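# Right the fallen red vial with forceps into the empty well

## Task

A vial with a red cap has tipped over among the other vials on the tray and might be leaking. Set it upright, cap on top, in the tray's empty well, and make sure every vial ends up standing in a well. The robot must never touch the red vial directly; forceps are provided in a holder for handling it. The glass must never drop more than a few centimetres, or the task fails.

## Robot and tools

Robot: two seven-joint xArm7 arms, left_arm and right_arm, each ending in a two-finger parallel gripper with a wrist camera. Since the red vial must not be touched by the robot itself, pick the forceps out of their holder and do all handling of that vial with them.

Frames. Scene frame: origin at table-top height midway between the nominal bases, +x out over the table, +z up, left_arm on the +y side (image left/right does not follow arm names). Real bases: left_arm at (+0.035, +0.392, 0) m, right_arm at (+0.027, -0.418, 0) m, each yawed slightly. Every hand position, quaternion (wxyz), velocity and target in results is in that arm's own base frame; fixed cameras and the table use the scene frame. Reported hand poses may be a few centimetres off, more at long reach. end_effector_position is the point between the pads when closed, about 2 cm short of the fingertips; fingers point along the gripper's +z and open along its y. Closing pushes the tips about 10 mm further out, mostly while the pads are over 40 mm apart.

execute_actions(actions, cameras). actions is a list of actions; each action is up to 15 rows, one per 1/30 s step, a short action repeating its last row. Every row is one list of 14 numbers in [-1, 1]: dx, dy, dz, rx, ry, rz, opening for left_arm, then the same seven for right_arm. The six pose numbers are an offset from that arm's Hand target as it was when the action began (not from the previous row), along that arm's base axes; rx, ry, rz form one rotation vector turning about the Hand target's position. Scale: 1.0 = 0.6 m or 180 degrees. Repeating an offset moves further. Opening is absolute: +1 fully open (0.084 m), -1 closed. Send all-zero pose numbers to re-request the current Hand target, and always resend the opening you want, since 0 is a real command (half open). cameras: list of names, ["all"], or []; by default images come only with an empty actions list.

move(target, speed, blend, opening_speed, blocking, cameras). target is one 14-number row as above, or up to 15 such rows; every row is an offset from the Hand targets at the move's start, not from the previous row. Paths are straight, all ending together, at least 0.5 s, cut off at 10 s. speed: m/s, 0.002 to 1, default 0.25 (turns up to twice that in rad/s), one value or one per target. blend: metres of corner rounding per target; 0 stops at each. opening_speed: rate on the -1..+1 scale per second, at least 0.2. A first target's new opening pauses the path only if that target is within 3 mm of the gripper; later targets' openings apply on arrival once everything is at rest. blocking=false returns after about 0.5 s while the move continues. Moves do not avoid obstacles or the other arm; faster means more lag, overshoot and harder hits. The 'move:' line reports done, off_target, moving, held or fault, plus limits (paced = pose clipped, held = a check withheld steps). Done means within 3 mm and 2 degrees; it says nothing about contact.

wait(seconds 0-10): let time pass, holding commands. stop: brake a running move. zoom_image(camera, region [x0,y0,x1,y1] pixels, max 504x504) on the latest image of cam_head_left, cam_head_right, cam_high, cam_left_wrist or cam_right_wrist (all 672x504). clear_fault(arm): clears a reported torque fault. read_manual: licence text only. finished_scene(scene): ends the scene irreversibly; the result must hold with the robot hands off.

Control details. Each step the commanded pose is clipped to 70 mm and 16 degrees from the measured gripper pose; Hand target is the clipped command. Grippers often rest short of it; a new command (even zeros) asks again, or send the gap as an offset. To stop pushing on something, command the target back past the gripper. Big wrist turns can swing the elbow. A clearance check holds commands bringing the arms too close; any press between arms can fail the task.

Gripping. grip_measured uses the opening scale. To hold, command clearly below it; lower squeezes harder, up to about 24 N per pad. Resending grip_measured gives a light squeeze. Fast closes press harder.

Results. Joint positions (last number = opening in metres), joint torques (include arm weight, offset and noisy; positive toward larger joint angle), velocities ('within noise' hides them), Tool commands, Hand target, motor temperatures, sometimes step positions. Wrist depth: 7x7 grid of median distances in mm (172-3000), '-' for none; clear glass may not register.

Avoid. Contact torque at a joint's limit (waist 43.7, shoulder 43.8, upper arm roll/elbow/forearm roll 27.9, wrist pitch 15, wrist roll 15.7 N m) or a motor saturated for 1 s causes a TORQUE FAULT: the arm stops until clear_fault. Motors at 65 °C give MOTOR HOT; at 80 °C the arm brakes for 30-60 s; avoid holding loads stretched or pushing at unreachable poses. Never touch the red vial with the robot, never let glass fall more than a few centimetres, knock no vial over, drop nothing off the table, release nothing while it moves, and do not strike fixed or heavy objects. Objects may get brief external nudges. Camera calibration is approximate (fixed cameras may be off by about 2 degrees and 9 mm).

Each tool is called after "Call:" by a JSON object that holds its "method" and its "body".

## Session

Call:
{"method": "execute_actions", "body": {"actions": []}}

Call:
{"method": "zoom_image", "body": {"camera": "cam_high", "region": [240, 120, 440, 280]}}

Scene clock: 0.00 s.
left_arm: end_effector_position=(+0.3360, +0.0888, +0.2807) grip_measured=+1.00 end_effector_quat_wxyz=(+0.078, +0.529, -0.452, +0.714) | right_arm: end_effector_position=(+0.1654, -0.2050, +0.3477) grip_measured=+1.00 end_effector_quat_wxyz=(-0.068, -0.464, +0.883, +0.029)
Joint positions: left_arm=[-0.456 -1.613 1.557 0.358 0.006 0.717 2.137 0.084] | right_arm=[-1.175 -0.675 0.258 0.906 0.031 1.638 1.197 0.084]
Joint velocities: within noise
Joint torques (N m): no reading
Motor temperatures (°C): left_arm=[31 51 32 45 35 40 34] | right_arm=[33 44 48 37 44 42 43]
Wrist depth (mm): cam_left_wrist=[2575 - - 2816 2501 2279 2119 / - - - - 2624 2397 2206 / - - - - 2706 2483 2279 / - 2760 - - 2851 2547 2348 / 2851 2614 2863 - - 2664 1110 / 2771 2727 2685 - - 2828 823 / 2899 2874 2547 2839 - 2899 689] | cam_right_wrist=[1377 1405 1446 1440 1452 1503 1516 / 1361 1394 1402 1422 1458 1471 1503 / 1350 1366 1386 1408 1443 512 519 / 1325 1353 1366 1397 497 503 513 / 1320 1335 1345 483 488 497 506 / 1315 1315 469 476 482 490 497 / 1285 457 464 472 477 485 481]
Hand target: left_arm +0.3360, +0.0888, +0.2807; +0.078, +0.529, -0.452, +0.714 | right_arm +0.1654, -0.2050, +0.3477; -0.068, -0.464, +0.883, +0.029
Tool commands: left_gripper/opening=+1.0 right_gripper/opening=+1.0
camera_calibration:
cam_left_wrist: T_world_to_cam=[[-0.577974, -0.593443, -0.560153, 0.440911], [0.430584, 0.361317, -0.827072, 0.125346], [0.693213, -0.719219, 0.0466953, -0.0526068], [0, 0, 0, 1]] pos_world=[0.237331, 0.17853, 0.353105]
cam_right_wrist: T_world_to_cam=[[-0.809573, 0.576409, 0.111099, 0.248389], [0.568113, 0.816985, -0.0989078, 0.178089], [-0.147778, -0.0169561, -0.988875, 0.49182], [0, 0, 0, 1]] pos_world=[0.172595, -0.280331, 0.476367]

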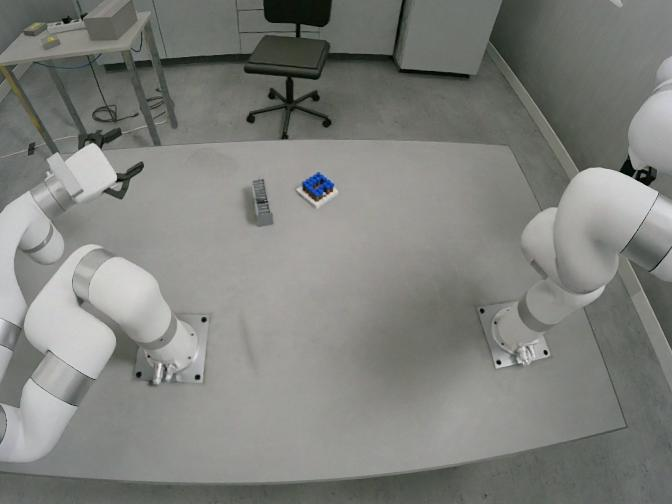

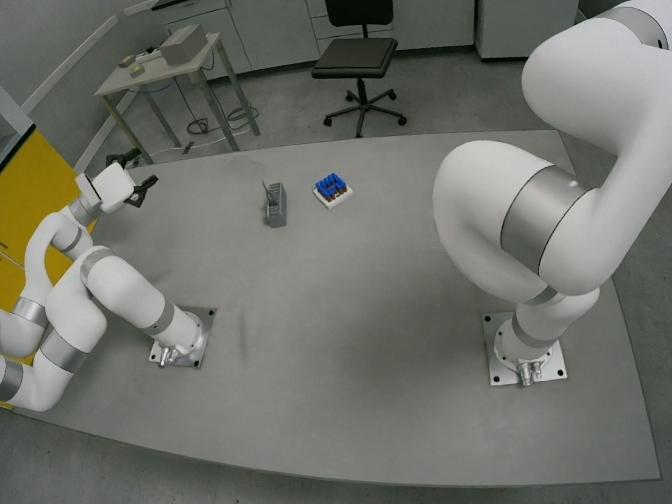

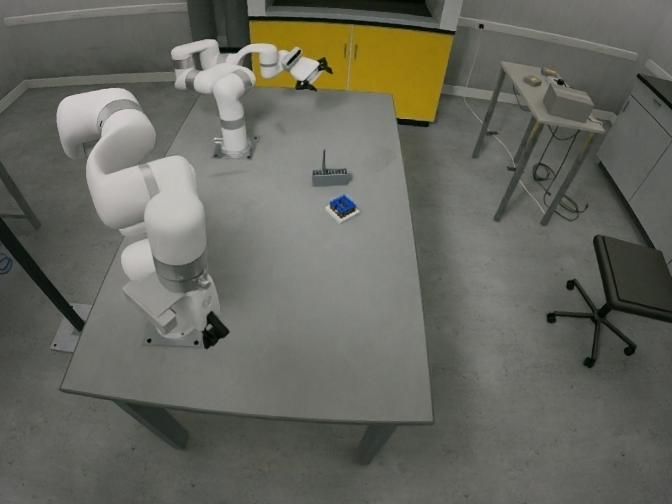

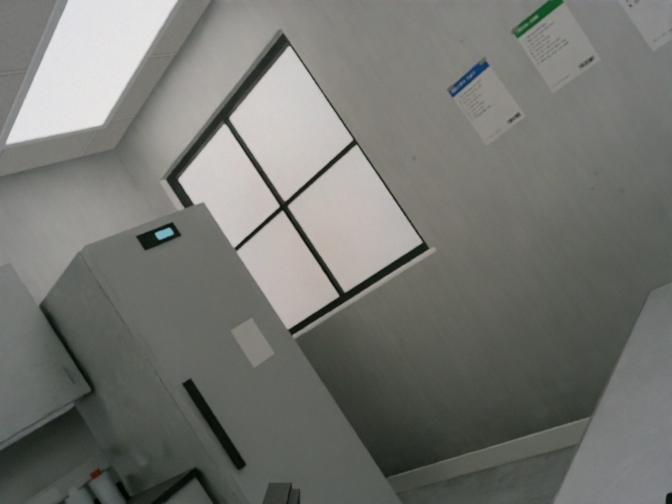

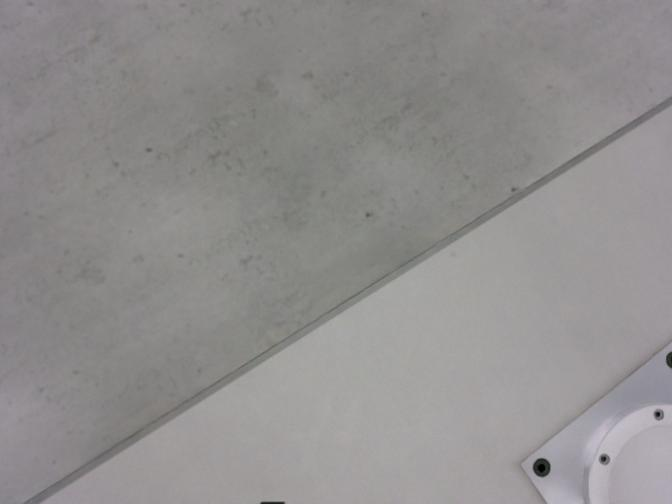

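Scaled by 2.520.

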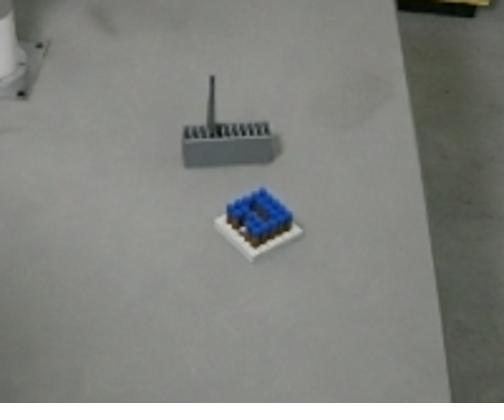

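Call:
{"method": "move", "body": {"target": [[0.1,-0.2,0.15,0.28,-0.05,-0.22,1, 0,0,0,0,0,0,1],[0.223,-0.565,0.015,0.565,-0.0957,-0.4427,1, 0,0,0,0,0,0,1]], "speed": 0.35, "blend": [0.05,0], "cameras": ["cam_left_wrist","cam_high"]}}

Call:
{"method": "zoom_image", "body": {"camera": "cam_left_wrist", "region": [50, 150, 350, 450]}}

Call:
{"method": "zoom_image", "body": {"camera": "cam_left_wrist", "region": [380, 120, 630, 420]}}

Scene clock: 7.17 s.
left_arm: end_effector_position=(+0.4698, -0.2502, +0.2897) grip_measured=+1.00 end_effector_quat_wxyz=(+0.000, +0.059, +0.998, +0.000) | right_arm: end_effector_position=(+0.1654, -0.2050, +0.3477) grip_measured=+1.00 end_effector_quat_wxyz=(-0.068, -0.464, +0.883, +0.029)
Joint positions: left_arm=[-2.58 -0.501 1.794 1.542 0.493 1.439 2.434 0.084] | right_arm=[-1.175 -0.675 0.258 0.906 0.031 1.638 1.197 0.084]
Joint torques (N m): left_arm=[-5.76 8.11 -5.07 24.09 3.54 -0.37 -1.4] | right_arm=[0.34 -4.66 -2.98 15.22 -0.39 -1.42 -0.06]
Wrist depth (mm): cam_left_wrist=[422 420 420 419 419 418 417 / 421 420 419 419 417 417 417 / 420 419 418 418 387 416 415 / 419 418 417 417 416 415 415 / 418 418 404 415 415 414 414 / 418 417 391 415 414 413 414 / 417 416 415 414 414 414 411] | cam_right_wrist=[1386 1400 1420 1455 1468 1496 1529 / 1377 1383 1408 1417 1452 1462 1503 / 1340 1358 1372 1408 1428 511 521 / 1327 1350 1358 1394 494 505 512 / 1322 1343 1361 484 488 496 506 / 1297 1322 470 477 484 492 498 / 1281 457 463 471 478 484 481]
Hand target: left_arm +0.4698, -0.2502, +0.2897; +0.000, +0.059, +0.998, +0.000 | right_arm +0.1654, -0.2050, +0.3477; -0.068, -0.464, +0.883, +0.029
Off the commanded pose: left_arm 0.000 m, 0 deg | right_arm 0.000 m, 0 deg.
move: done
camera_calibration:
cam_left_wrist: T_world_to_cam=[[0.115438, 0.993148, -0.0181736, 0.236365], [0.993284, -0.11556, -0.00580509, -0.423943], [-0.00786546, -0.0173814, -0.999818, 0.418557], [0, 0, 0, 1]] pos_world=[0.397102, -0.276461, 0.420316]
Images, in order (width x height): cam_high 672x504, cam_left_wrist 672x504.

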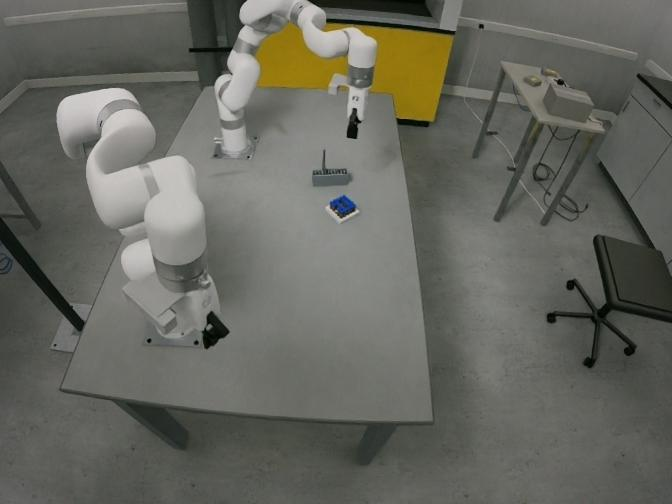

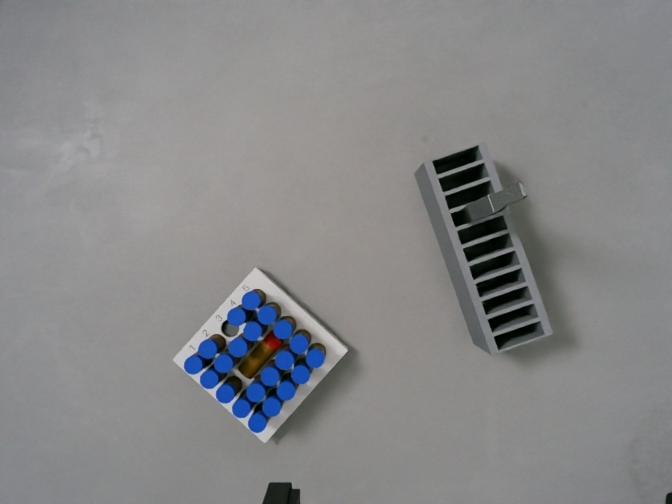

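Scaled by 1.680.

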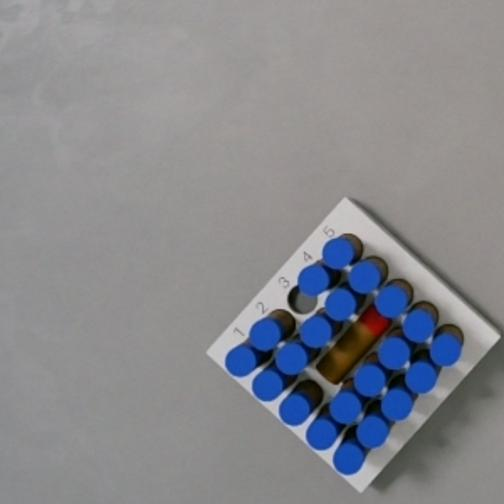

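Scaled by 1.680.

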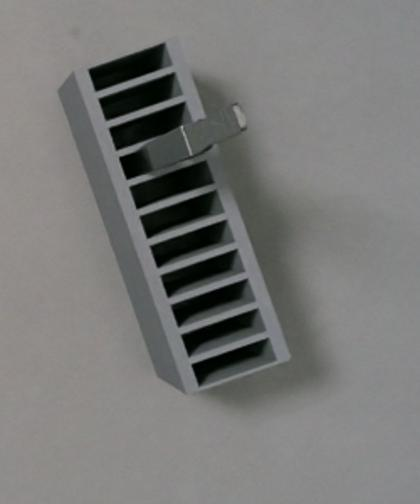

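Call:
{"method": "move", "body": {"target": [[-0.3,0,0.15,0,-0.25,0,-1, 0.1,0.1,0.1,0.05,-0.12,-0.12,0],[-0.561,-0.068,-0.182,0,-0.5,0,-1, 0.358,0.6,0.087,0.1195,-0.265,-0.2639,0]], "speed": 0.35, "blend": [0.05,0], "cameras": ["cam_high"]}}

Scene clock: 19.63 s.
left_arm: end_effector_position=(+0.1332, -0.2910, +0.1805) grip_measured=-1.00 end_effector_quat_wxyz=(+0.706, +0.042, +0.706, +0.042) | right_arm: end_effector_position=(+0.3802, +0.1550, +0.3999) grip_measured=-0.01 end_effector_quat_wxyz=(+0.382, -0.059, +0.922, +0.025)
Joint positions: left_arm=[-1.961 0.169 -0.027 0.522 1.178 1.716 0.441 0] | right_arm=[-1.101 -1.534 0.684 0.737 1.3 1.457 2.527 0.044]
Joint torques (N m): left_arm=[-3.2 -7.91 1.5 15.17 -2.61 3.44 -1.43] | right_arm=[-5.4 8.77 -8.95 10.49 2.47 -3.18 2]
Motor temperatures (°C): left_arm=[31 51 33 50 35 40 34] | right_arm=[33 44 48 43 45 43 43]
Wrist depth (mm): cam_left_wrist=[251 273 286 300 320 320 338 / 371 397 397 416 504 337 604 / 645 664 2782 2112 2727 2717 2675 / 2614 2614 2851 2760 - - - / 2614 2556 - - - - - / 2634 2604 - - - - - / 2604 2614 - - - - -] | cam_right_wrist=[474 476 475 475 475 475 476 / 510 513 510 512 511 512 512 / 568 569 569 572 571 569 572 / 1857 621 621 626 623 622 625 / 2119 2151 2145 2093 2074 2138 2151 / 2431 2405 2389 2220 2302 2397 2405 / 2422 2696 2675 1694 1781 2727 2738]
Hand target: left_arm +0.1332, -0.2910, +0.1805; +0.706, +0.042, +0.706, +0.042 | right_arm +0.3802, +0.1550, +0.3999; +0.382, -0.059, +0.922, +0.025
Off the commanded pose: left_arm 0.000 m, 0 deg | right_arm 0.000 m, 0 deg.
move: done; limits=paced
Images, in order (width x height): cam_high 672x504.

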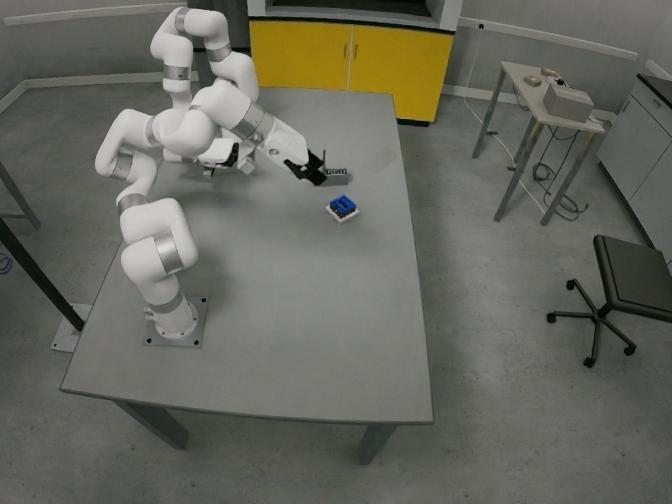

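Call:
{"method": "move", "body": {"target": [-0.07,0,-0.02,0,0,0,-1, -0.052,0.686,-0.407,0,0,0,0], "speed": 0.25, "cameras": ["cam_left_wrist","cam_right_wrist"]}}

Scene clock: 25.33 s.
left_arm: end_effector_position=(+0.0912, -0.2910, +0.1685) grip_measured=-1.00 end_effector_quat_wxyz=(+0.706, +0.042, +0.706, +0.042) | right_arm: end_effector_position=(+0.3490, +0.5666, +0.1557) grip_measured=-0.01 end_effector_quat_wxyz=(+0.382, -0.059, +0.922, +0.025)
Joint positions: left_arm=[-2.023 0.256 -0.085 0.6 1.067 1.763 0.408 0] | right_arm=[-1.039 -1.974 1.156 1.463 1.626 1.282 3.586 0.044]
Joint torques (N m): left_arm=[-6.09 -8.97 -1.17 14.48 -2.56 3.46 -1.52] | right_arm=[-5.56 39.36 -22.91 -4.42 -2.96 -2.54 1.95]
Wrist depth (mm): cam_left_wrist=[231 234 256 268 283 298 303 / 333 354 380 409 401 377 541 / 579 595 491 2178 2242 2760 2771 / 2644 2654 2828 2816 - - - / 2644 2654 - - - - - / 2675 2654 - - 324 297 299 / 2675 2644 - - - 272 266] | cam_right_wrist=[211 211 211 211 206 211 211 / 227 227 227 227 227 227 227 / 245 253 252 253 253 253 246 / 276 276 276 276 242 276 277 / 280 294 314 315 235 315 316 / 282 295 352 352 263 352 352 / 416 400 417 417 418 401 419]
Hand target: left_arm +0.0912, -0.2910, +0.1685; +0.706, +0.042, +0.706, +0.042 | right_arm +0.3490, +0.5666, +0.1557; +0.382, -0.059, +0.922, +0.025
Off the commanded pose: left_arm 0.000 m, 0 deg | right_arm 0.000 m, 0 deg.
move: done
camera_calibration:
cam_left_wrist: T_world_to_cam=[[0.0181736, 0.993148, 0.115438, 0.304744], [0.00580509, -0.11556, 0.993284, -0.131593], [0.999818, -0.0173814, -0.00786546, 0.0346474], [0, 0, 0, 1]] pos_world=[-0.0394155, -0.317261, 0.0958025]
cam_right_wrist: T_world_to_cam=[[-0.117718, 0.993028, 0.0061194, -0.487559], [0.705613, 0.079307, 0.704146, -0.33066], [0.698751, 0.0872083, -0.710029, -0.0556658], [0, 0, 0, 1]] pos_world=[0.214821, 0.515238, 0.196292]
Images, in order (width x height): cam_left_wrist 672x504, cam_right_wrist 672x504.

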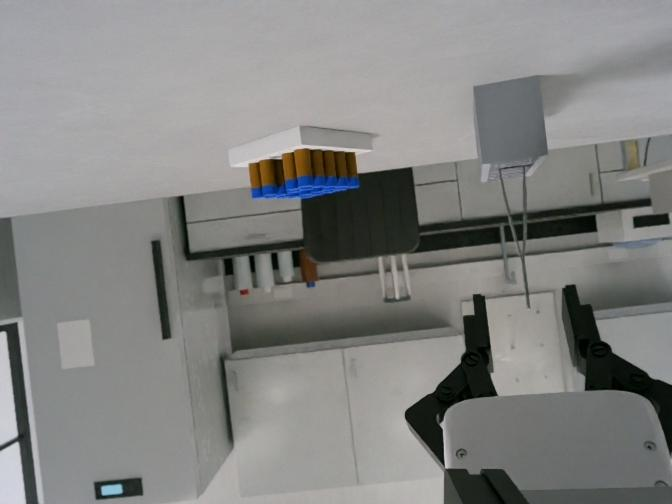

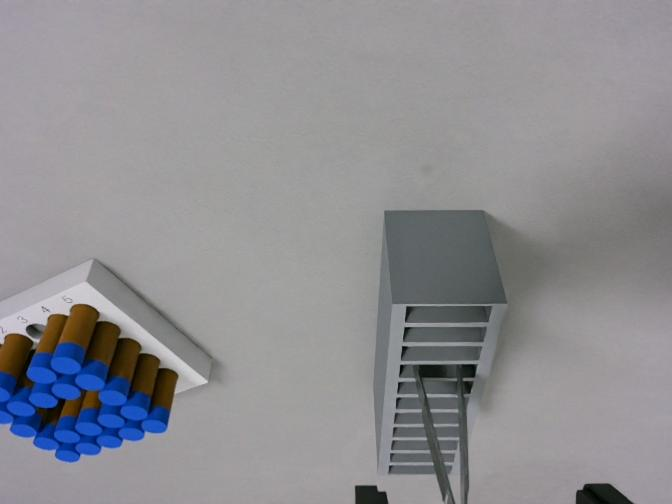

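Call:
{"method": "move", "body": {"target": [[0,0,0,0,0,0,-1, 0.0,0.009,0,0,0,0,0],[0,0,0,0,0,0,-1, 0.1167,0.024,-0.1178,0,0,0,0]], "speed": 0.1, "cameras": ["cam_left_wrist","cam_right_wrist"]}}

Scene clock: 29.60 s.
left_arm: end_effector_position=(+0.0912, -0.2910, +0.1685) grip_measured=-1.00 end_effector_quat_wxyz=(+0.706, +0.042, +0.706, +0.042) | right_arm: end_effector_position=(+0.3517, +0.5724, +0.1533) grip_measured=-0.01 end_effector_quat_wxyz=(+0.382, -0.059, +0.922, +0.025)
Joint positions: left_arm=[-2.023 0.256 -0.085 0.6 1.067 1.763 0.408 0] | right_arm=[-1.056 -1.97 1.154 1.492 1.626 1.276 3.599 0.044]
Joint torques (N m): left_arm=[-5.93 -8.68 -1.22 14.57 -2.6 3.28 -1.42] | right_arm=[5.96 39.66 -22.64 -10.35 -3 -1.06 -0.76]
Motor temperatures (°C): left_arm=[31 51 33 49 35 40 34] | right_arm=[33 45 53 41 45 43 43]
Wrist depth (mm): cam_left_wrist=[231 234 256 268 282 298 303 / 333 354 379 409 401 377 541 / 578 597 491 2151 2257 2771 2717 / 2634 2644 2828 2816 - - - / 2654 2624 - - - - - / 2634 2664 - - 324 298 291 / 2696 2644 - - - 273 264] | cam_right_wrist=[208 208 208 208 204 209 209 / 224 224 224 224 224 224 224 / 242 249 249 249 250 249 243 / 272 271 272 265 238 273 274 / 270 290 300 300 232 311 312 / 272 296 347 335 259 349 350 / 411 393 412 412 302 395 415]
Hand target: left_arm +0.0912, -0.2910, +0.1685; +0.706, +0.042, +0.706, +0.042 | right_arm +0.3516, +0.5724, +0.1534; +0.382, -0.059, +0.922, +0.025 (not the last commanded pose)
Off the commanded pose: left_arm 0.000 m, 0 deg | right_arm 0.096 m, 0 deg.
move: held (right_arm; a check stopped the path); path passed 1 of 2 targets; limits=held
pose unreachable (right arm): on one or more control steps of this call, first in action 0 (counted from 0), this arm could not follow its commanded pose, so it was not sent that pose on those steps. It may still have moved: this result reports where it is.
cause: moving toward the commanded pose would bring a part of the arm too close to another arm (a part of this arm just beyond joint 5 (forearm roll) and a part of the left arm just beyond its joint 7 (wrist roll), 8 mm apart when this arm was first held).
camera_calibration:
cam_left_wrist: T_world_to_cam=[[0.0181736, 0.993148, 0.115438, 0.304744], [0.00580509, -0.11556, 0.993284, -0.131593], [0.999818, -0.0173814, -0.00786546, 0.0346474], [0, 0, 0, 1]] pos_world=[-0.0394155, -0.317261, 0.0958025]
cam_right_wrist: T_world_to_cam=[[-0.117573, 0.993042, 0.00666307, -0.493132], [0.705554, 0.07881, 0.70426, -0.331015], [0.698835, 0.0875031, -0.709911, -0.0600291], [0, 0, 0, 1]] pos_world=[0.217521, 0.52104, 0.193791]
Images, in order (width x height): cam_left_wrist 672x504, cam_right_wrist 672x504.

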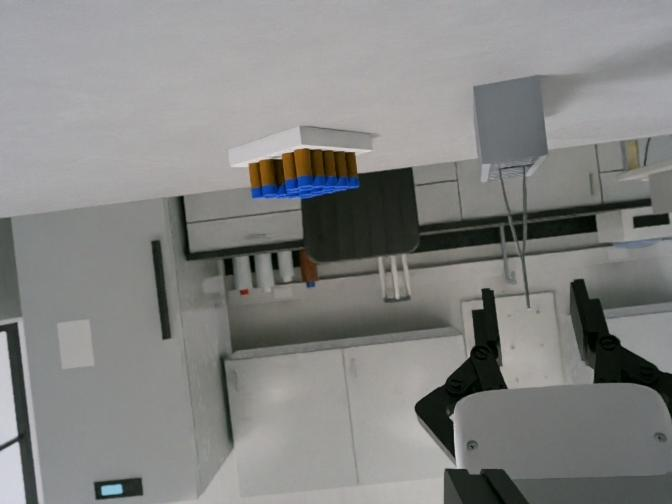

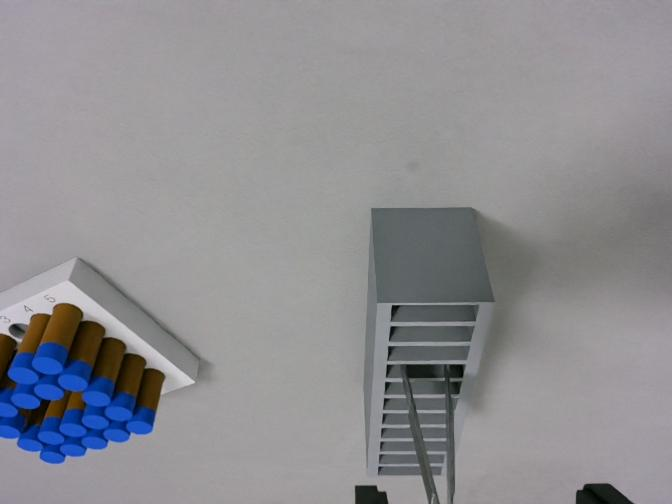

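Call:
{"method": "move", "body": {"target": [[0,0.25,0.05,0,0,0,-1, 0,0,0,0,0,0,0],[0,0.25,0.05,0,0,0,-1, 0.1123,0.0143,-0.114,0,0,0,0]], "speed": 0.12, "cameras": ["cam_left_wrist","cam_right_wrist","cam_high"]}}

Scene clock: 34.07 s.
left_arm: end_effector_position=(+0.0912, -0.1410, +0.1985) grip_measured=-1.00 end_effector_quat_wxyz=(+0.706, +0.042, +0.706, +0.042) | right_arm: end_effector_position=(+0.4190, +0.5809, +0.0848) grip_measured=-0.01 end_effector_quat_wxyz=(+0.382, -0.059, +0.922, +0.025)
Joint positions: left_arm=[-2.214 -0.158 -0.281 0.21 0.676 1.832 0.377 0] | right_arm=[-1.226 -2.016 1.218 1.659 1.716 1.139 3.627 0.044]
Joint torques (N m): left_arm=[-5.88 -7.42 -0.97 8.13 -2.55 3.48 1.69] | right_arm=[-5.46 33.21 -20.17 -5.71 0.74 -3.21 1.98]
Motor temperatures (°C): left_arm=[31 51 33 48 35 41 34] | right_arm=[33 45 55 41 45 43 43]
Wrist depth (mm): cam_left_wrist=[305 319 333 355 355 395 417 / 436 450 381 450 588 638 643 / 2634 654 445 2178 2771 2760 1698 / 2634 - 356 352 - - - / 2664 - 317 343 - - - / 2664 201 271 - - - - / 173 184 243 - - - -] | cam_right_wrist=[- - - - - - - / - - - - - - - / - - - - - - - / 182 182 182 182 - - 183 / 194 201 195 - - - 195 / 199 221 225 - - - 226 / 198 255 255 - - 256 268]
Hand target: left_arm +0.0912, -0.1410, +0.1985; +0.706, +0.042, +0.706, +0.042 | right_arm +0.4190, +0.5810, +0.0850; +0.382, -0.059, +0.922, +0.025
Off the commanded pose: left_arm 0.000 m, 0 deg | right_arm 0.000 m, 0 deg.
move: done
camera_calibration:
cam_left_wrist: T_world_to_cam=[[0.0181736, 0.993148, 0.115438, 0.152309], [0.00580509, -0.11556, 0.993284, -0.144057], [0.999818, -0.0173814, -0.00786546, 0.0374906], [0, 0, 0, 1]] pos_world=[-0.0394155, -0.167261, 0.125802]
cam_right_wrist: T_world_to_cam=[[-0.117783, 0.993018, 0.00647123, -0.493107], [0.705619, 0.0791058, 0.704162, -0.331161], [0.698733, 0.0875048, -0.71001, -0.156322], [0, 0, 0, 1]] pos_world=[0.284821, 0.52954, 0.125392]
Images, in order (width x height): cam_high 672x504, cam_left_wrist 672x504, cam_right_wrist 672x504.

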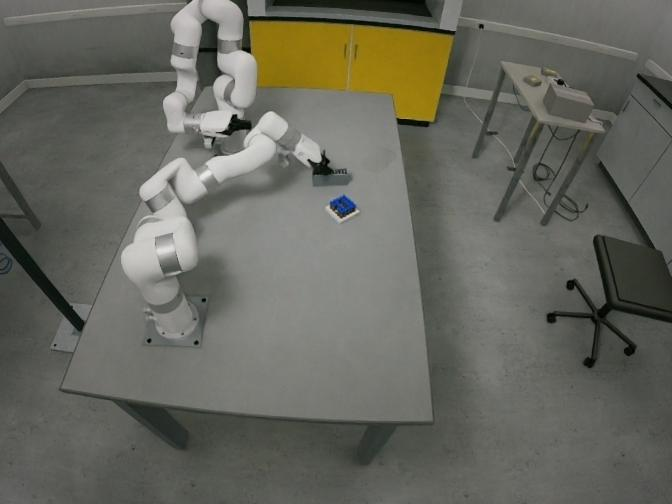

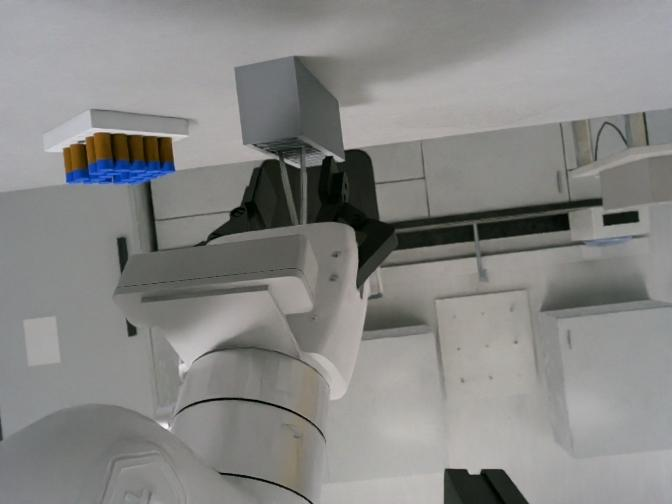

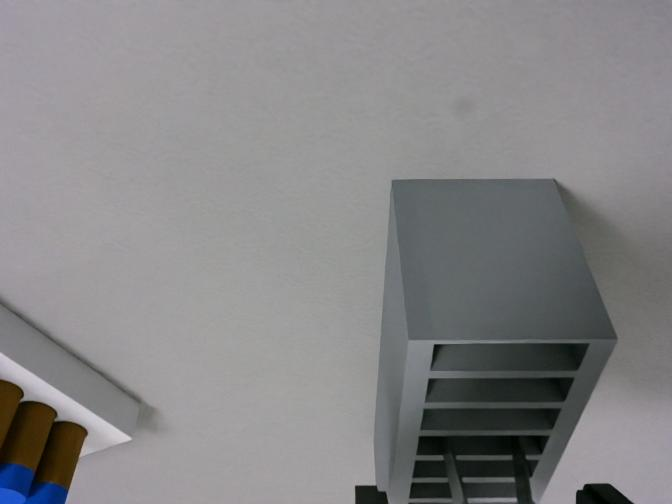

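Call:
{"method": "move", "body": {"target": [[0,0,0,0,0,0,-1, 0,0,0,0,0,0,-0.82],[0,0,0,0,0,0,-1, 0,0,0.2167,0,0,0,-0.82]], "speed": 0.1, "opening_speed": 0.8, "cameras": ["cam_left_wrist","cam_right_wrist"]}}

Scene clock: 38.57 s.
left_arm: end_effector_position=(+0.0912, -0.1410, +0.1985) grip_measured=-1.00 end_effector_quat_wxyz=(+0.706, +0.042, +0.706, +0.042) | right_arm: end_effector_position=(+0.4190, +0.5810, +0.2149) grip_measured=-0.84 end_effector_quat_wxyz=(+0.382, -0.059, +0.922, +0.025)
Joint positions: left_arm=[-2.214 -0.158 -0.281 0.21 0.676 1.832 0.377 0] | right_arm=[-1.284 -1.811 1.08 1.702 1.595 1.281 3.542 0.007]
Joint torques (N m): left_arm=[-6 -7.72 -0.81 8.11 -2.7 3.37 1.62] | right_arm=[-5.57 44.34 -22.48 -3.69 -3.01 -1.02 -2.17]
Motor temperatures (°C): left_arm=[31 51 32 48 35 41 34] | right_arm=[33 46 57 41 45 43 43]
Wrist depth (mm): cam_left_wrist=[306 319 334 354 355 393 417 / 435 449 381 450 587 640 641 / 2675 2634 2805 2264 2793 2760 1698 / 2675 2863 - - - - - / 2664 2706 - - - - - / 2675 2634 - - - - - / 2654 2675 359 362 - - -] | cam_right_wrist=[267 268 274 262 230 269 275 / 272 287 295 287 243 296 296 / 274 297 319 319 273 329 329 / 299 358 359 348 298 360 359 / 407 408 408 410 396 411 410 / 457 456 456 458 458 459 459 / 2317 2206 2080 2457 2333 1951 1496]
Hand target: left_arm +0.0912, -0.1410, +0.1985; +0.706, +0.042, +0.706, +0.042 | right_arm +0.4190, +0.5810, +0.2150; +0.382, -0.059, +0.922, +0.025
Off the commanded pose: left_arm 0.000 m, 0 deg | right_arm 0.000 m, 0 deg.
move: done
camera_calibration:
cam_left_wrist: T_world_to_cam=[[0.0181736, 0.993148, 0.115438, 0.152309], [0.00580509, -0.11556, 0.993284, -0.144057], [0.999818, -0.0173814, -0.00786546, 0.0374906], [0, 0, 0, 1]] pos_world=[-0.0394155, -0.167261, 0.125802]
cam_right_wrist: T_world_to_cam=[[-0.117861, 0.993009, 0.00653402, -0.493938], [0.705613, 0.0791161, 0.704167, -0.422777], [0.698727, 0.0876041, -0.710004, -0.0640019], [0, 0, 0, 1]] pos_world=[0.284821, 0.52954, 0.255492]
Images, in order (width x height): cam_left_wrist 672x504, cam_right_wrist 672x504.

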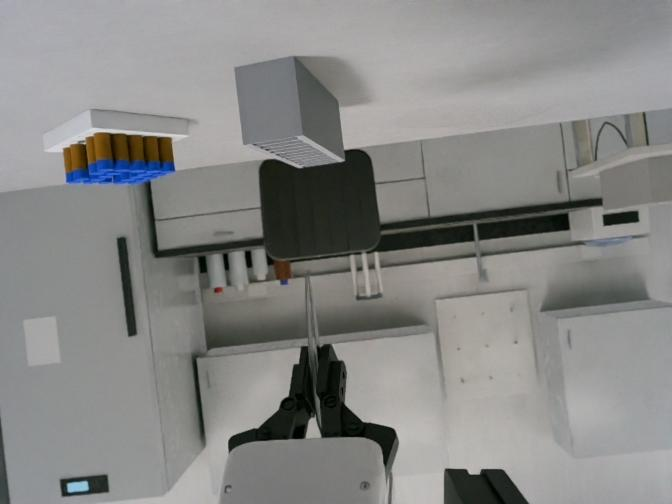

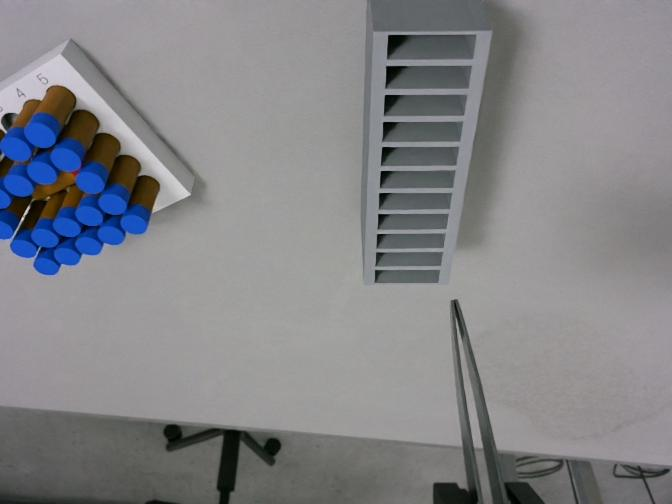

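Call:
{"method": "move", "body": {"target": [0,0,0,0,0,0,-1, 0.095,-0.258,0,0,0,-0.3167,-0.8], "speed": 0.2, "cameras": ["cam_left_wrist","cam_right_wrist","cam_high"]}}

Call:
{"method": "zoom_image", "body": {"camera": "cam_right_wrist", "region": [300, 100, 560, 360]}}

Scene clock: 46.23 s.
left_arm: end_effector_position=(+0.0912, -0.1410, +0.1985) grip_measured=-1.00 end_effector_quat_wxyz=(+0.706, +0.042, +0.706, +0.042) | right_arm: end_effector_position=(+0.4760, +0.4262, +0.2150) grip_measured=-0.82 end_effector_quat_wxyz=(+0.348, +0.388, +0.838, -0.160)
Joint positions: left_arm=[-2.214 -0.158 -0.281 0.21 0.676 1.832 0.377 0] | right_arm=[-1.631 -1.677 1.012 2.102 1.172 1.779 4.338 0.008]
Joint torques (N m): left_arm=[-5.89 -7.55 -1.05 8.29 -2.41 3.46 1.61] | right_arm=[-5.61 48.99 -11.21 -3.86 -3.62 -0.39 2.03]
Motor temperatures (°C): left_arm=[31 51 32 47 35 41 34] | right_arm=[33 46 59 40 45 43 43]
Wrist depth (mm): cam_left_wrist=[305 319 334 355 355 395 416 / 434 448 380 449 587 640 640 / 2664 2644 2816 2235 2738 2771 1698 / 2664 2805 - - - - - / 2644 2654 - - - - - / 2654 478 - - - - - / 2675 420 442 - - - -] | cam_right_wrist=[275 268 275 253 238 263 276 / 296 296 296 280 254 297 296 / 329 329 320 329 276 330 331 / 360 360 361 360 360 361 361 / 410 411 411 411 398 412 412 / 460 460 459 461 461 2056 2062 / 547 546 522 522 2397 2457 2389]
Hand target: left_arm +0.0912, -0.1410, +0.1985; +0.706, +0.042, +0.706, +0.042 | right_arm +0.4760, +0.4262, +0.2150; +0.348, +0.388, +0.838, -0.160
Off the commanded pose: left_arm 0.000 m, 0 deg | right_arm 0.000 m, 0 deg.
move: done
camera_calibration:
cam_left_wrist: T_world_to_cam=[[0.0181736, 0.993148, 0.115438, 0.152309], [0.00580509, -0.11556, 0.993284, -0.144057], [0.999818, -0.0173814, -0.00786546, 0.0374906], [0, 0, 0, 1]] pos_world=[-0.0394155, -0.167261, 0.125802]
cam_right_wrist: T_world_to_cam=[[0.76869, 0.639588, 0.00656042, -0.60493], [0.450524, -0.548687, 0.704252, -0.0618257], [0.454031, -0.538396, -0.70992, 0.292966], [0, 0, 0, 1]] pos_world=[0.359842, 0.510715, 0.255492]
Images, in order (width x height): cam_high 672x504, cam_left_wrist 672x504, cam_right_wrist 672x504.

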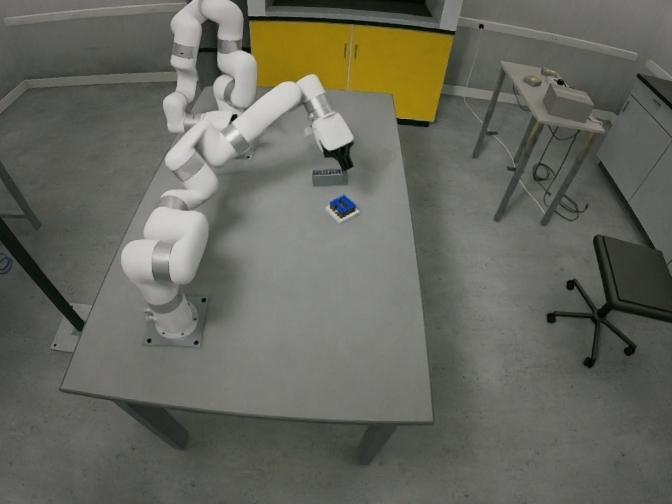

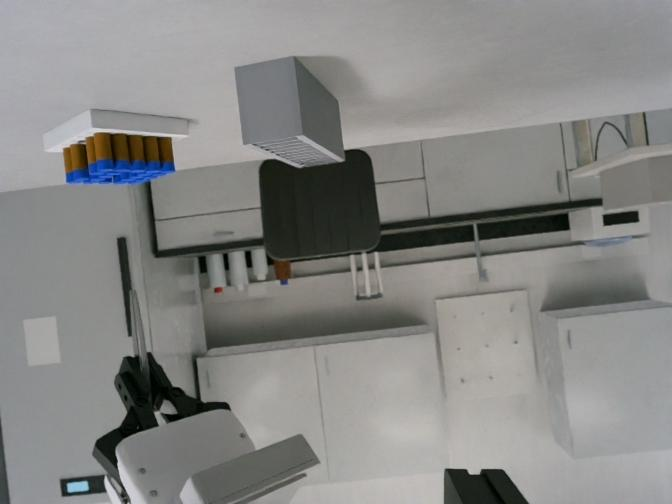

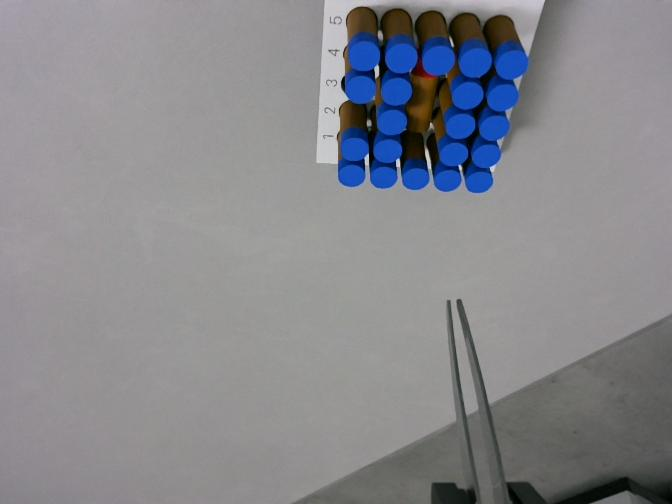

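Scaled by 1.938.

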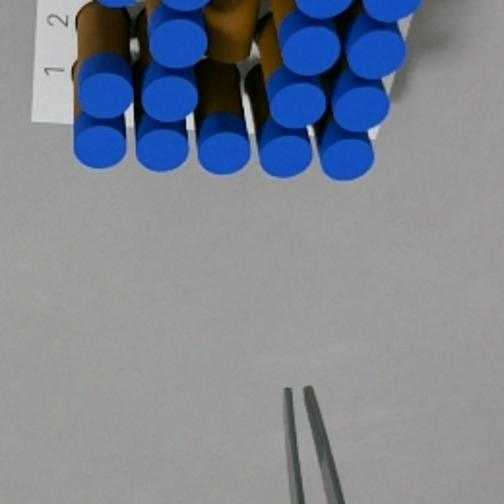

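Call:
{"method": "move", "body": {"target": [0,0,0,0,0,0,-1, -0.0033,0.0112,-0.125,0,0,0,-0.715], "speed": 0.15, "cameras": ["cam_right_wrist"]}}

Call:
{"method": "zoom_image", "body": {"camera": "cam_right_wrist", "region": [350, 160, 550, 360]}}

Scene clock: 51.37 s.
left_arm: end_effector_position=(+0.0912, -0.1410, +0.1985) grip_measured=-1.00 end_effector_quat_wxyz=(+0.706, +0.042, +0.706, +0.042) | right_arm: end_effector_position=(+0.4741, +0.4328, +0.1400) grip_measured=-0.74 end_effector_quat_wxyz=(+0.348, +0.388, +0.838, -0.160)
Joint positions: left_arm=[-2.214 -0.158 -0.281 0.21 0.676 1.832 0.377 0] | right_arm=[-1.591 -1.798 1.068 2.045 1.233 1.714 4.404 0.012]
Joint torques (N m): left_arm=[-5.73 -7.79 -0.9 8.35 -2.61 3.46 1.74] | right_arm=[6.17 34.17 -12 -6.67 1.07 -2.59 1.89]
Motor temperatures (°C): left_arm=[31 51 32 47 35 41 34] | right_arm=[33 47 57 39 45 43 43]
Wrist depth (mm): cam_left_wrist=[305 319 334 355 355 395 417 / 436 449 382 450 589 640 641 / 2644 2654 2793 2242 2760 2738 1702 / 2654 2771 - - - - - / 2696 470 - - - - - / 2664 402 417 - - - - / 2644 389 366 - - - -] | cam_right_wrist=[194 194 195 190 195 195 195 / 209 209 209 198 199 199 210 / 233 233 233 185 187 191 234 / 254 255 255 202 202 204 255 / 291 281 291 291 225 282 291 / 326 325 325 326 326 326 327 / 385 386 387 387 387 386 2206]
Hand target: left_arm +0.0912, -0.1410, +0.1985; +0.706, +0.042, +0.706, +0.042 | right_arm +0.4740, +0.4329, +0.1400; +0.348, +0.388, +0.838, -0.160
Off the commanded pose: left_arm 0.000 m, 0 deg | right_arm 0.000 m, 0 deg.
move: done
camera_calibration:
cam_right_wrist: T_world_to_cam=[[0.768853, 0.639391, 0.00670261, -0.607246], [0.45036, -0.548929, 0.704169, -0.00434484], [0.453918, -0.538383, -0.710001, 0.244312], [0, 0, 0, 1]] pos_world=[0.357942, 0.517416, 0.180591]
Images, in order (width x height): cam_right_wrist 672x504.

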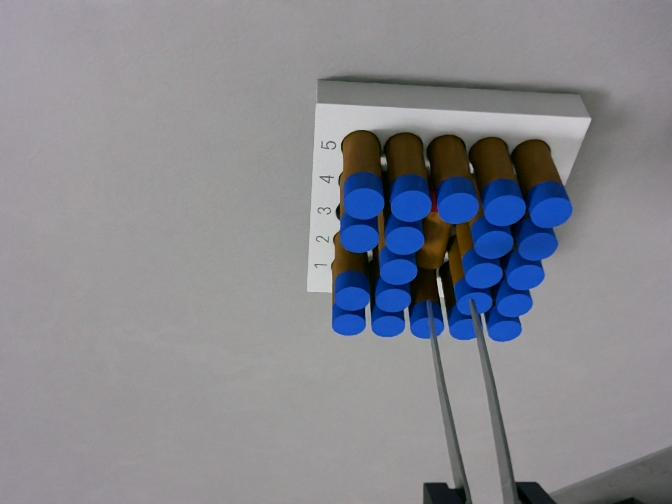

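Scaled by 2.520.

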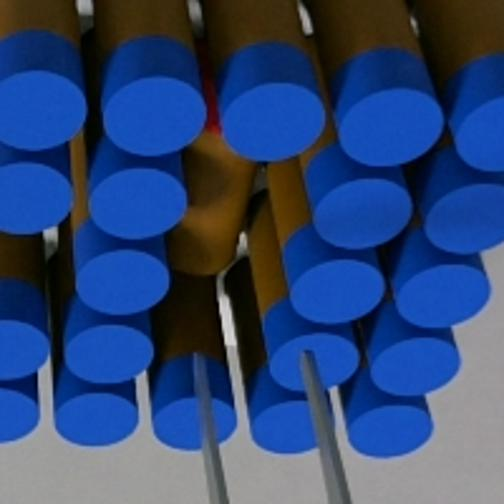

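Call:
{"method": "move", "body": {"target": [[0,0,0,0,0,0,-1, 0.0013,0.0003,0,0,0,0,-0.7],[0,0,0,0,0,0,-1, 0.0013,0.0003,-0.066,0,0,0,-0.7]], "speed": 0.05, "cameras": ["cam_right_wrist"]}}

Call:
{"method": "zoom_image", "body": {"camera": "cam_right_wrist", "region": [370, 220, 550, 400]}}

Scene clock: 57.77 s.
left_arm: end_effector_position=(+0.0912, -0.1410, +0.1985) grip_measured=-1.00 end_effector_quat_wxyz=(+0.706, +0.042, +0.706, +0.042) | right_arm: end_effector_position=(+0.4748, +0.4331, +0.1004) grip_measured=-0.72 end_effector_quat_wxyz=(+0.348, +0.388, +0.838, -0.160)
Joint positions: left_arm=[-2.214 -0.158 -0.281 0.21 0.676 1.832 0.377 0] | right_arm=[-1.579 -1.857 1.1 2.029 1.267 1.677 4.44 0.012]
Joint torques (N m): left_arm=[-5.61 -7.52 -0.85 8.3 -2.46 3.51 1.69] | right_arm=[6.07 34.02 -12.08 -10.68 1.07 -2.56 2.02]
Motor temperatures (°C): left_arm=[31 51 32 46 35 41 34] | right_arm=[33 47 56 39 45 43 43]
Wrist depth (mm): cam_left_wrist=[305 319 334 355 355 393 416 / 434 448 381 449 590 643 641 / 2624 654 2839 2249 2760 2749 1698 / 2696 485 2782 - - - - / - 405 445 - - - - / 2664 384 370 - - - - / 2664 268 273 - - - -] | cam_right_wrist=[- - - - - - - / - - - - - - - / 182 182 177 172 173 173 177 / 199 199 199 - - - 199 / 227 227 227 - - - 228 / 254 254 254 185 193 187 255 / 302 302 289 302 302 289 304]
Hand target: left_arm +0.0912, -0.1410, +0.1985; +0.706, +0.042, +0.706, +0.042 | right_arm +0.4748, +0.4331, +0.1004; +0.348, +0.388, +0.838, -0.160
Off the commanded pose: left_arm 0.000 m, 0 deg | right_arm 0.000 m, 0 deg.
move: done
camera_calibration:
cam_right_wrist: T_world_to_cam=[[0.76869, 0.639588, 0.00656011, -0.607669], [0.450556, -0.548724, 0.704202, 0.0231532], [0.453999, -0.538357, -0.709969, 0.215938], [0, 0, 0, 1]] pos_world=[0.358642, 0.517615, 0.140992]
Images, in order (width x height): cam_right_wrist 672x504.

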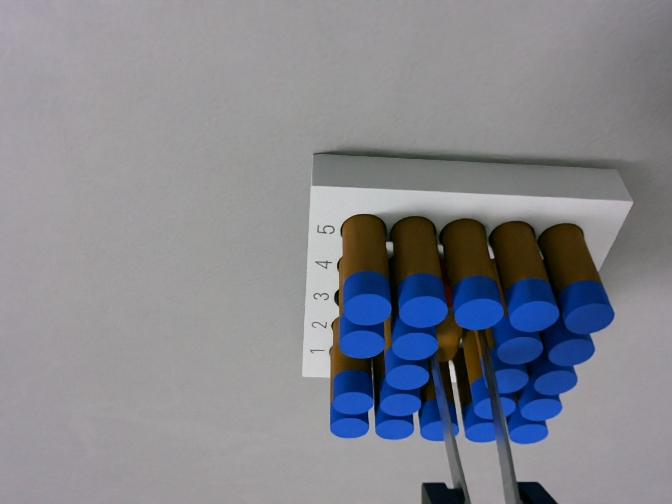

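Scaled by 2.800.

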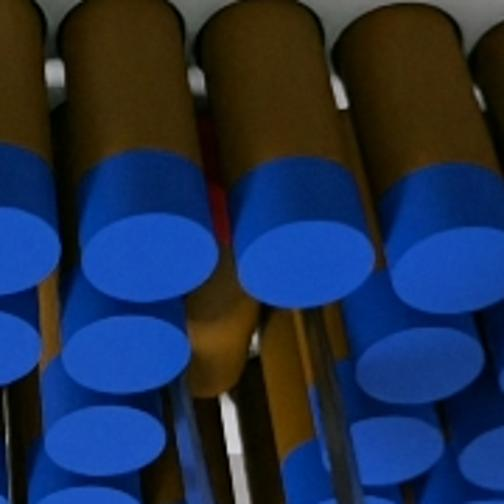

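Call:
{"method": "move", "body": {"target": [[0,0,0,0,0,0,-1,0,0,0,0,0,0,-0.80],[0,0,0,0,0,0,-1,0,0,0.012,0,0,0,-0.80]], "speed": 0.03, "opening_speed": 0.25, "cameras": ["cam_right_wrist"]}}

Scene clock: 67.27 s.
left_arm: end_effector_position=(+0.0912, -0.1410, +0.1985) grip_measured=-1.00 end_effector_quat_wxyz=(+0.706, +0.042, +0.706, +0.042) | right_arm: end_effector_position=(+0.4748, +0.4331, +0.1075) grip_measured=-0.81 end_effector_quat_wxyz=(+0.348, +0.388, +0.838, -0.160)
Joint positions: left_arm=[-2.214 -0.158 -0.281 0.21 0.676 1.832 0.377 0] | right_arm=[-1.581 -1.846 1.095 2.031 1.261 1.684 4.433 0.008]
Joint torques (N m): left_arm=[-5.71 -7.52 -1.02 8.42 -2.39 3.4 1.65] | right_arm=[-5.42 48.19 -19.69 -4.84 -3.67 -0.15 -2.25]
Motor temperatures (°C): left_arm=[31 51 32 46 35 41 34] | right_arm=[33 47 55 40 45 43 43]
Wrist depth (mm): cam_left_wrist=[305 320 334 355 355 394 418 / 436 449 381 449 590 641 642 / 2624 2644 2805 2242 2805 2771 1706 / 2664 484 - - - - - / - 419 451 - - - - / 2675 385 375 - - - - / 2706 278 281 - - - -] | cam_right_wrist=[- - - - - - - / 176 176 176 176 176 176 177 / 191 191 191 176 174 176 181 / 209 209 209 - - - 209 / 238 238 238 - 181 178 239 / 267 266 267 195 200 200 267 / 316 317 302 303 303 304 317]
Hand target: left_arm +0.0912, -0.1410, +0.1985; +0.706, +0.042, +0.706, +0.042 | right_arm +0.4748, +0.4331, +0.1076; +0.348, +0.388, +0.838, -0.160
Off the commanded pose: left_arm 0.000 m, 0 deg | right_arm 0.000 m, 0 deg.
move: done
camera_calibration:
cam_right_wrist: T_world_to_cam=[[0.76869, 0.639588, 0.00656042, -0.607716], [0.450524, -0.548687, 0.704252, 0.0181375], [0.454031, -0.538396, -0.70992, 0.22098], [0, 0, 0, 1]] pos_world=[0.358642, 0.517615, 0.148092]
Images, in order (width x height): cam_right_wrist 672x504.

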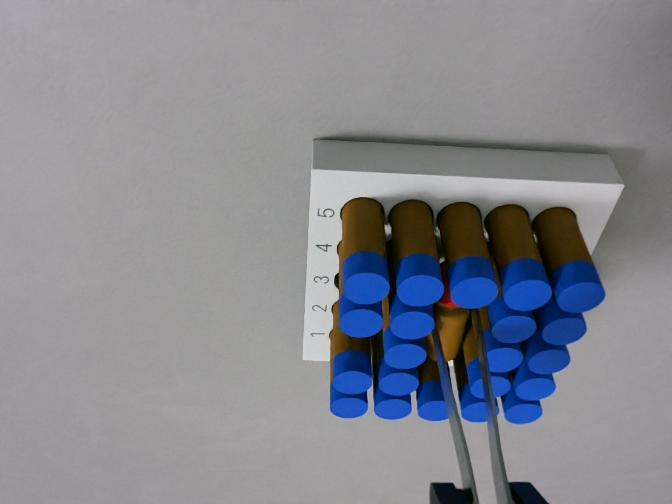

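Call:
{"method": "zoom_image", "body": {"camera": "cam_right_wrist", "region": [380, 230, 540, 420]}}

Call:
{"method": "move", "body": {"target": [0,0,0,0,0,0,-1,0,0,0.013,0,0,0,-0.80], "speed": 0.03, "cameras": ["cam_right_wrist"]}}

Call:
{"method": "zoom_image", "body": {"camera": "cam_right_wrist", "region": [380, 230, 540, 420]}}

Scaled by 2.653.

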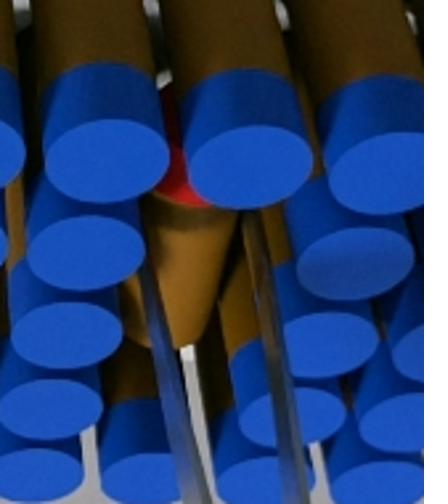

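Scene clock: 71.40 s.
left_arm: end_effector_position=(+0.0912, -0.1410, +0.1985) grip_measured=-1.00 end_effector_quat_wxyz=(+0.706, +0.042, +0.706, +0.042) | right_arm: end_effector_position=(+0.4748, +0.4331, +0.1154) grip_measured=-0.81 end_effector_quat_wxyz=(+0.348, +0.388, +0.838, -0.160)
Joint positions: left_arm=[-2.214 -0.158 -0.281 0.21 0.676 1.832 0.377 0] | right_arm=[-1.584 -1.835 1.088 2.034 1.254 1.691 4.426 0.008]
Joint torques (N m): left_arm=[-5.54 -7.39 -0.72 8.67 -2.42 3.41 1.78] | right_arm=[-5.51 48.24 -19.66 -4.72 -3.81 -0.25 -2.21]
Motor temperatures (°C): left_arm=[31 51 32 46 35 41 34] | right_arm=[33 47 56 40 45 43 43]
Wrist depth (mm): cam_left_wrist=[305 319 334 355 355 394 417 / 435 450 382 449 588 638 640 / 2634 2654 2805 2206 2727 2782 1669 / 2664 496 - - - - - / 2696 421 461 - - - - / 2664 386 382 - - - - / 2634 - 300 - - - -] | cam_right_wrist=[- - - 172 172 172 172 / 180 181 181 181 181 181 181 / 201 201 201 178 178 180 196 / 220 220 220 - - - 220 / 242 251 251 191 181 184 243 / 280 281 281 281 282 271 281 / 333 334 319 319 320 320 335]
Hand target: left_arm +0.0912, -0.1410, +0.1985; +0.706, +0.042, +0.706, +0.042 | right_arm +0.4748, +0.4331, +0.1154; +0.348, +0.388, +0.838, -0.160
Off the commanded pose: left_arm 0.000 m, 0 deg | right_arm 0.000 m, 0 deg.
move: done
camera_calibration:
cam_right_wrist: T_world_to_cam=[[0.76869, 0.639588, 0.00656042, -0.607767], [0.450524, -0.548687, 0.704252, 0.0126444], [0.454031, -0.538396, -0.70992, 0.226517], [0, 0, 0, 1]] pos_world=[0.358642, 0.517615, 0.155892]
Images, in order (width x height): cam_right_wrist 672x504.

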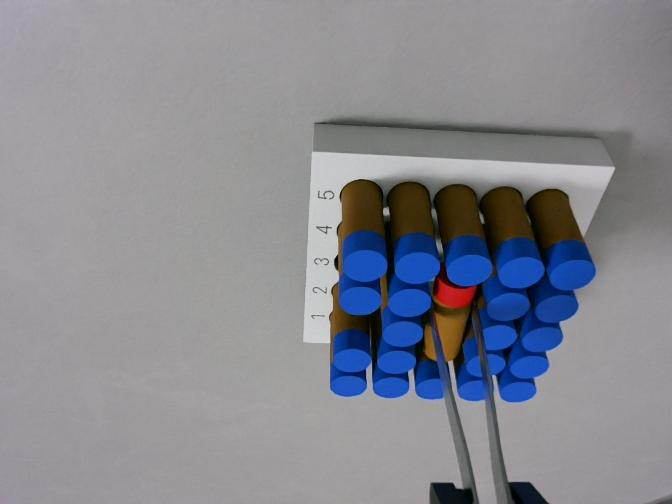

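Scaled by 2.653.

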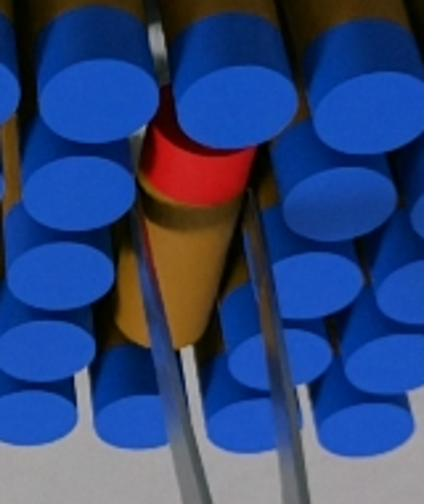

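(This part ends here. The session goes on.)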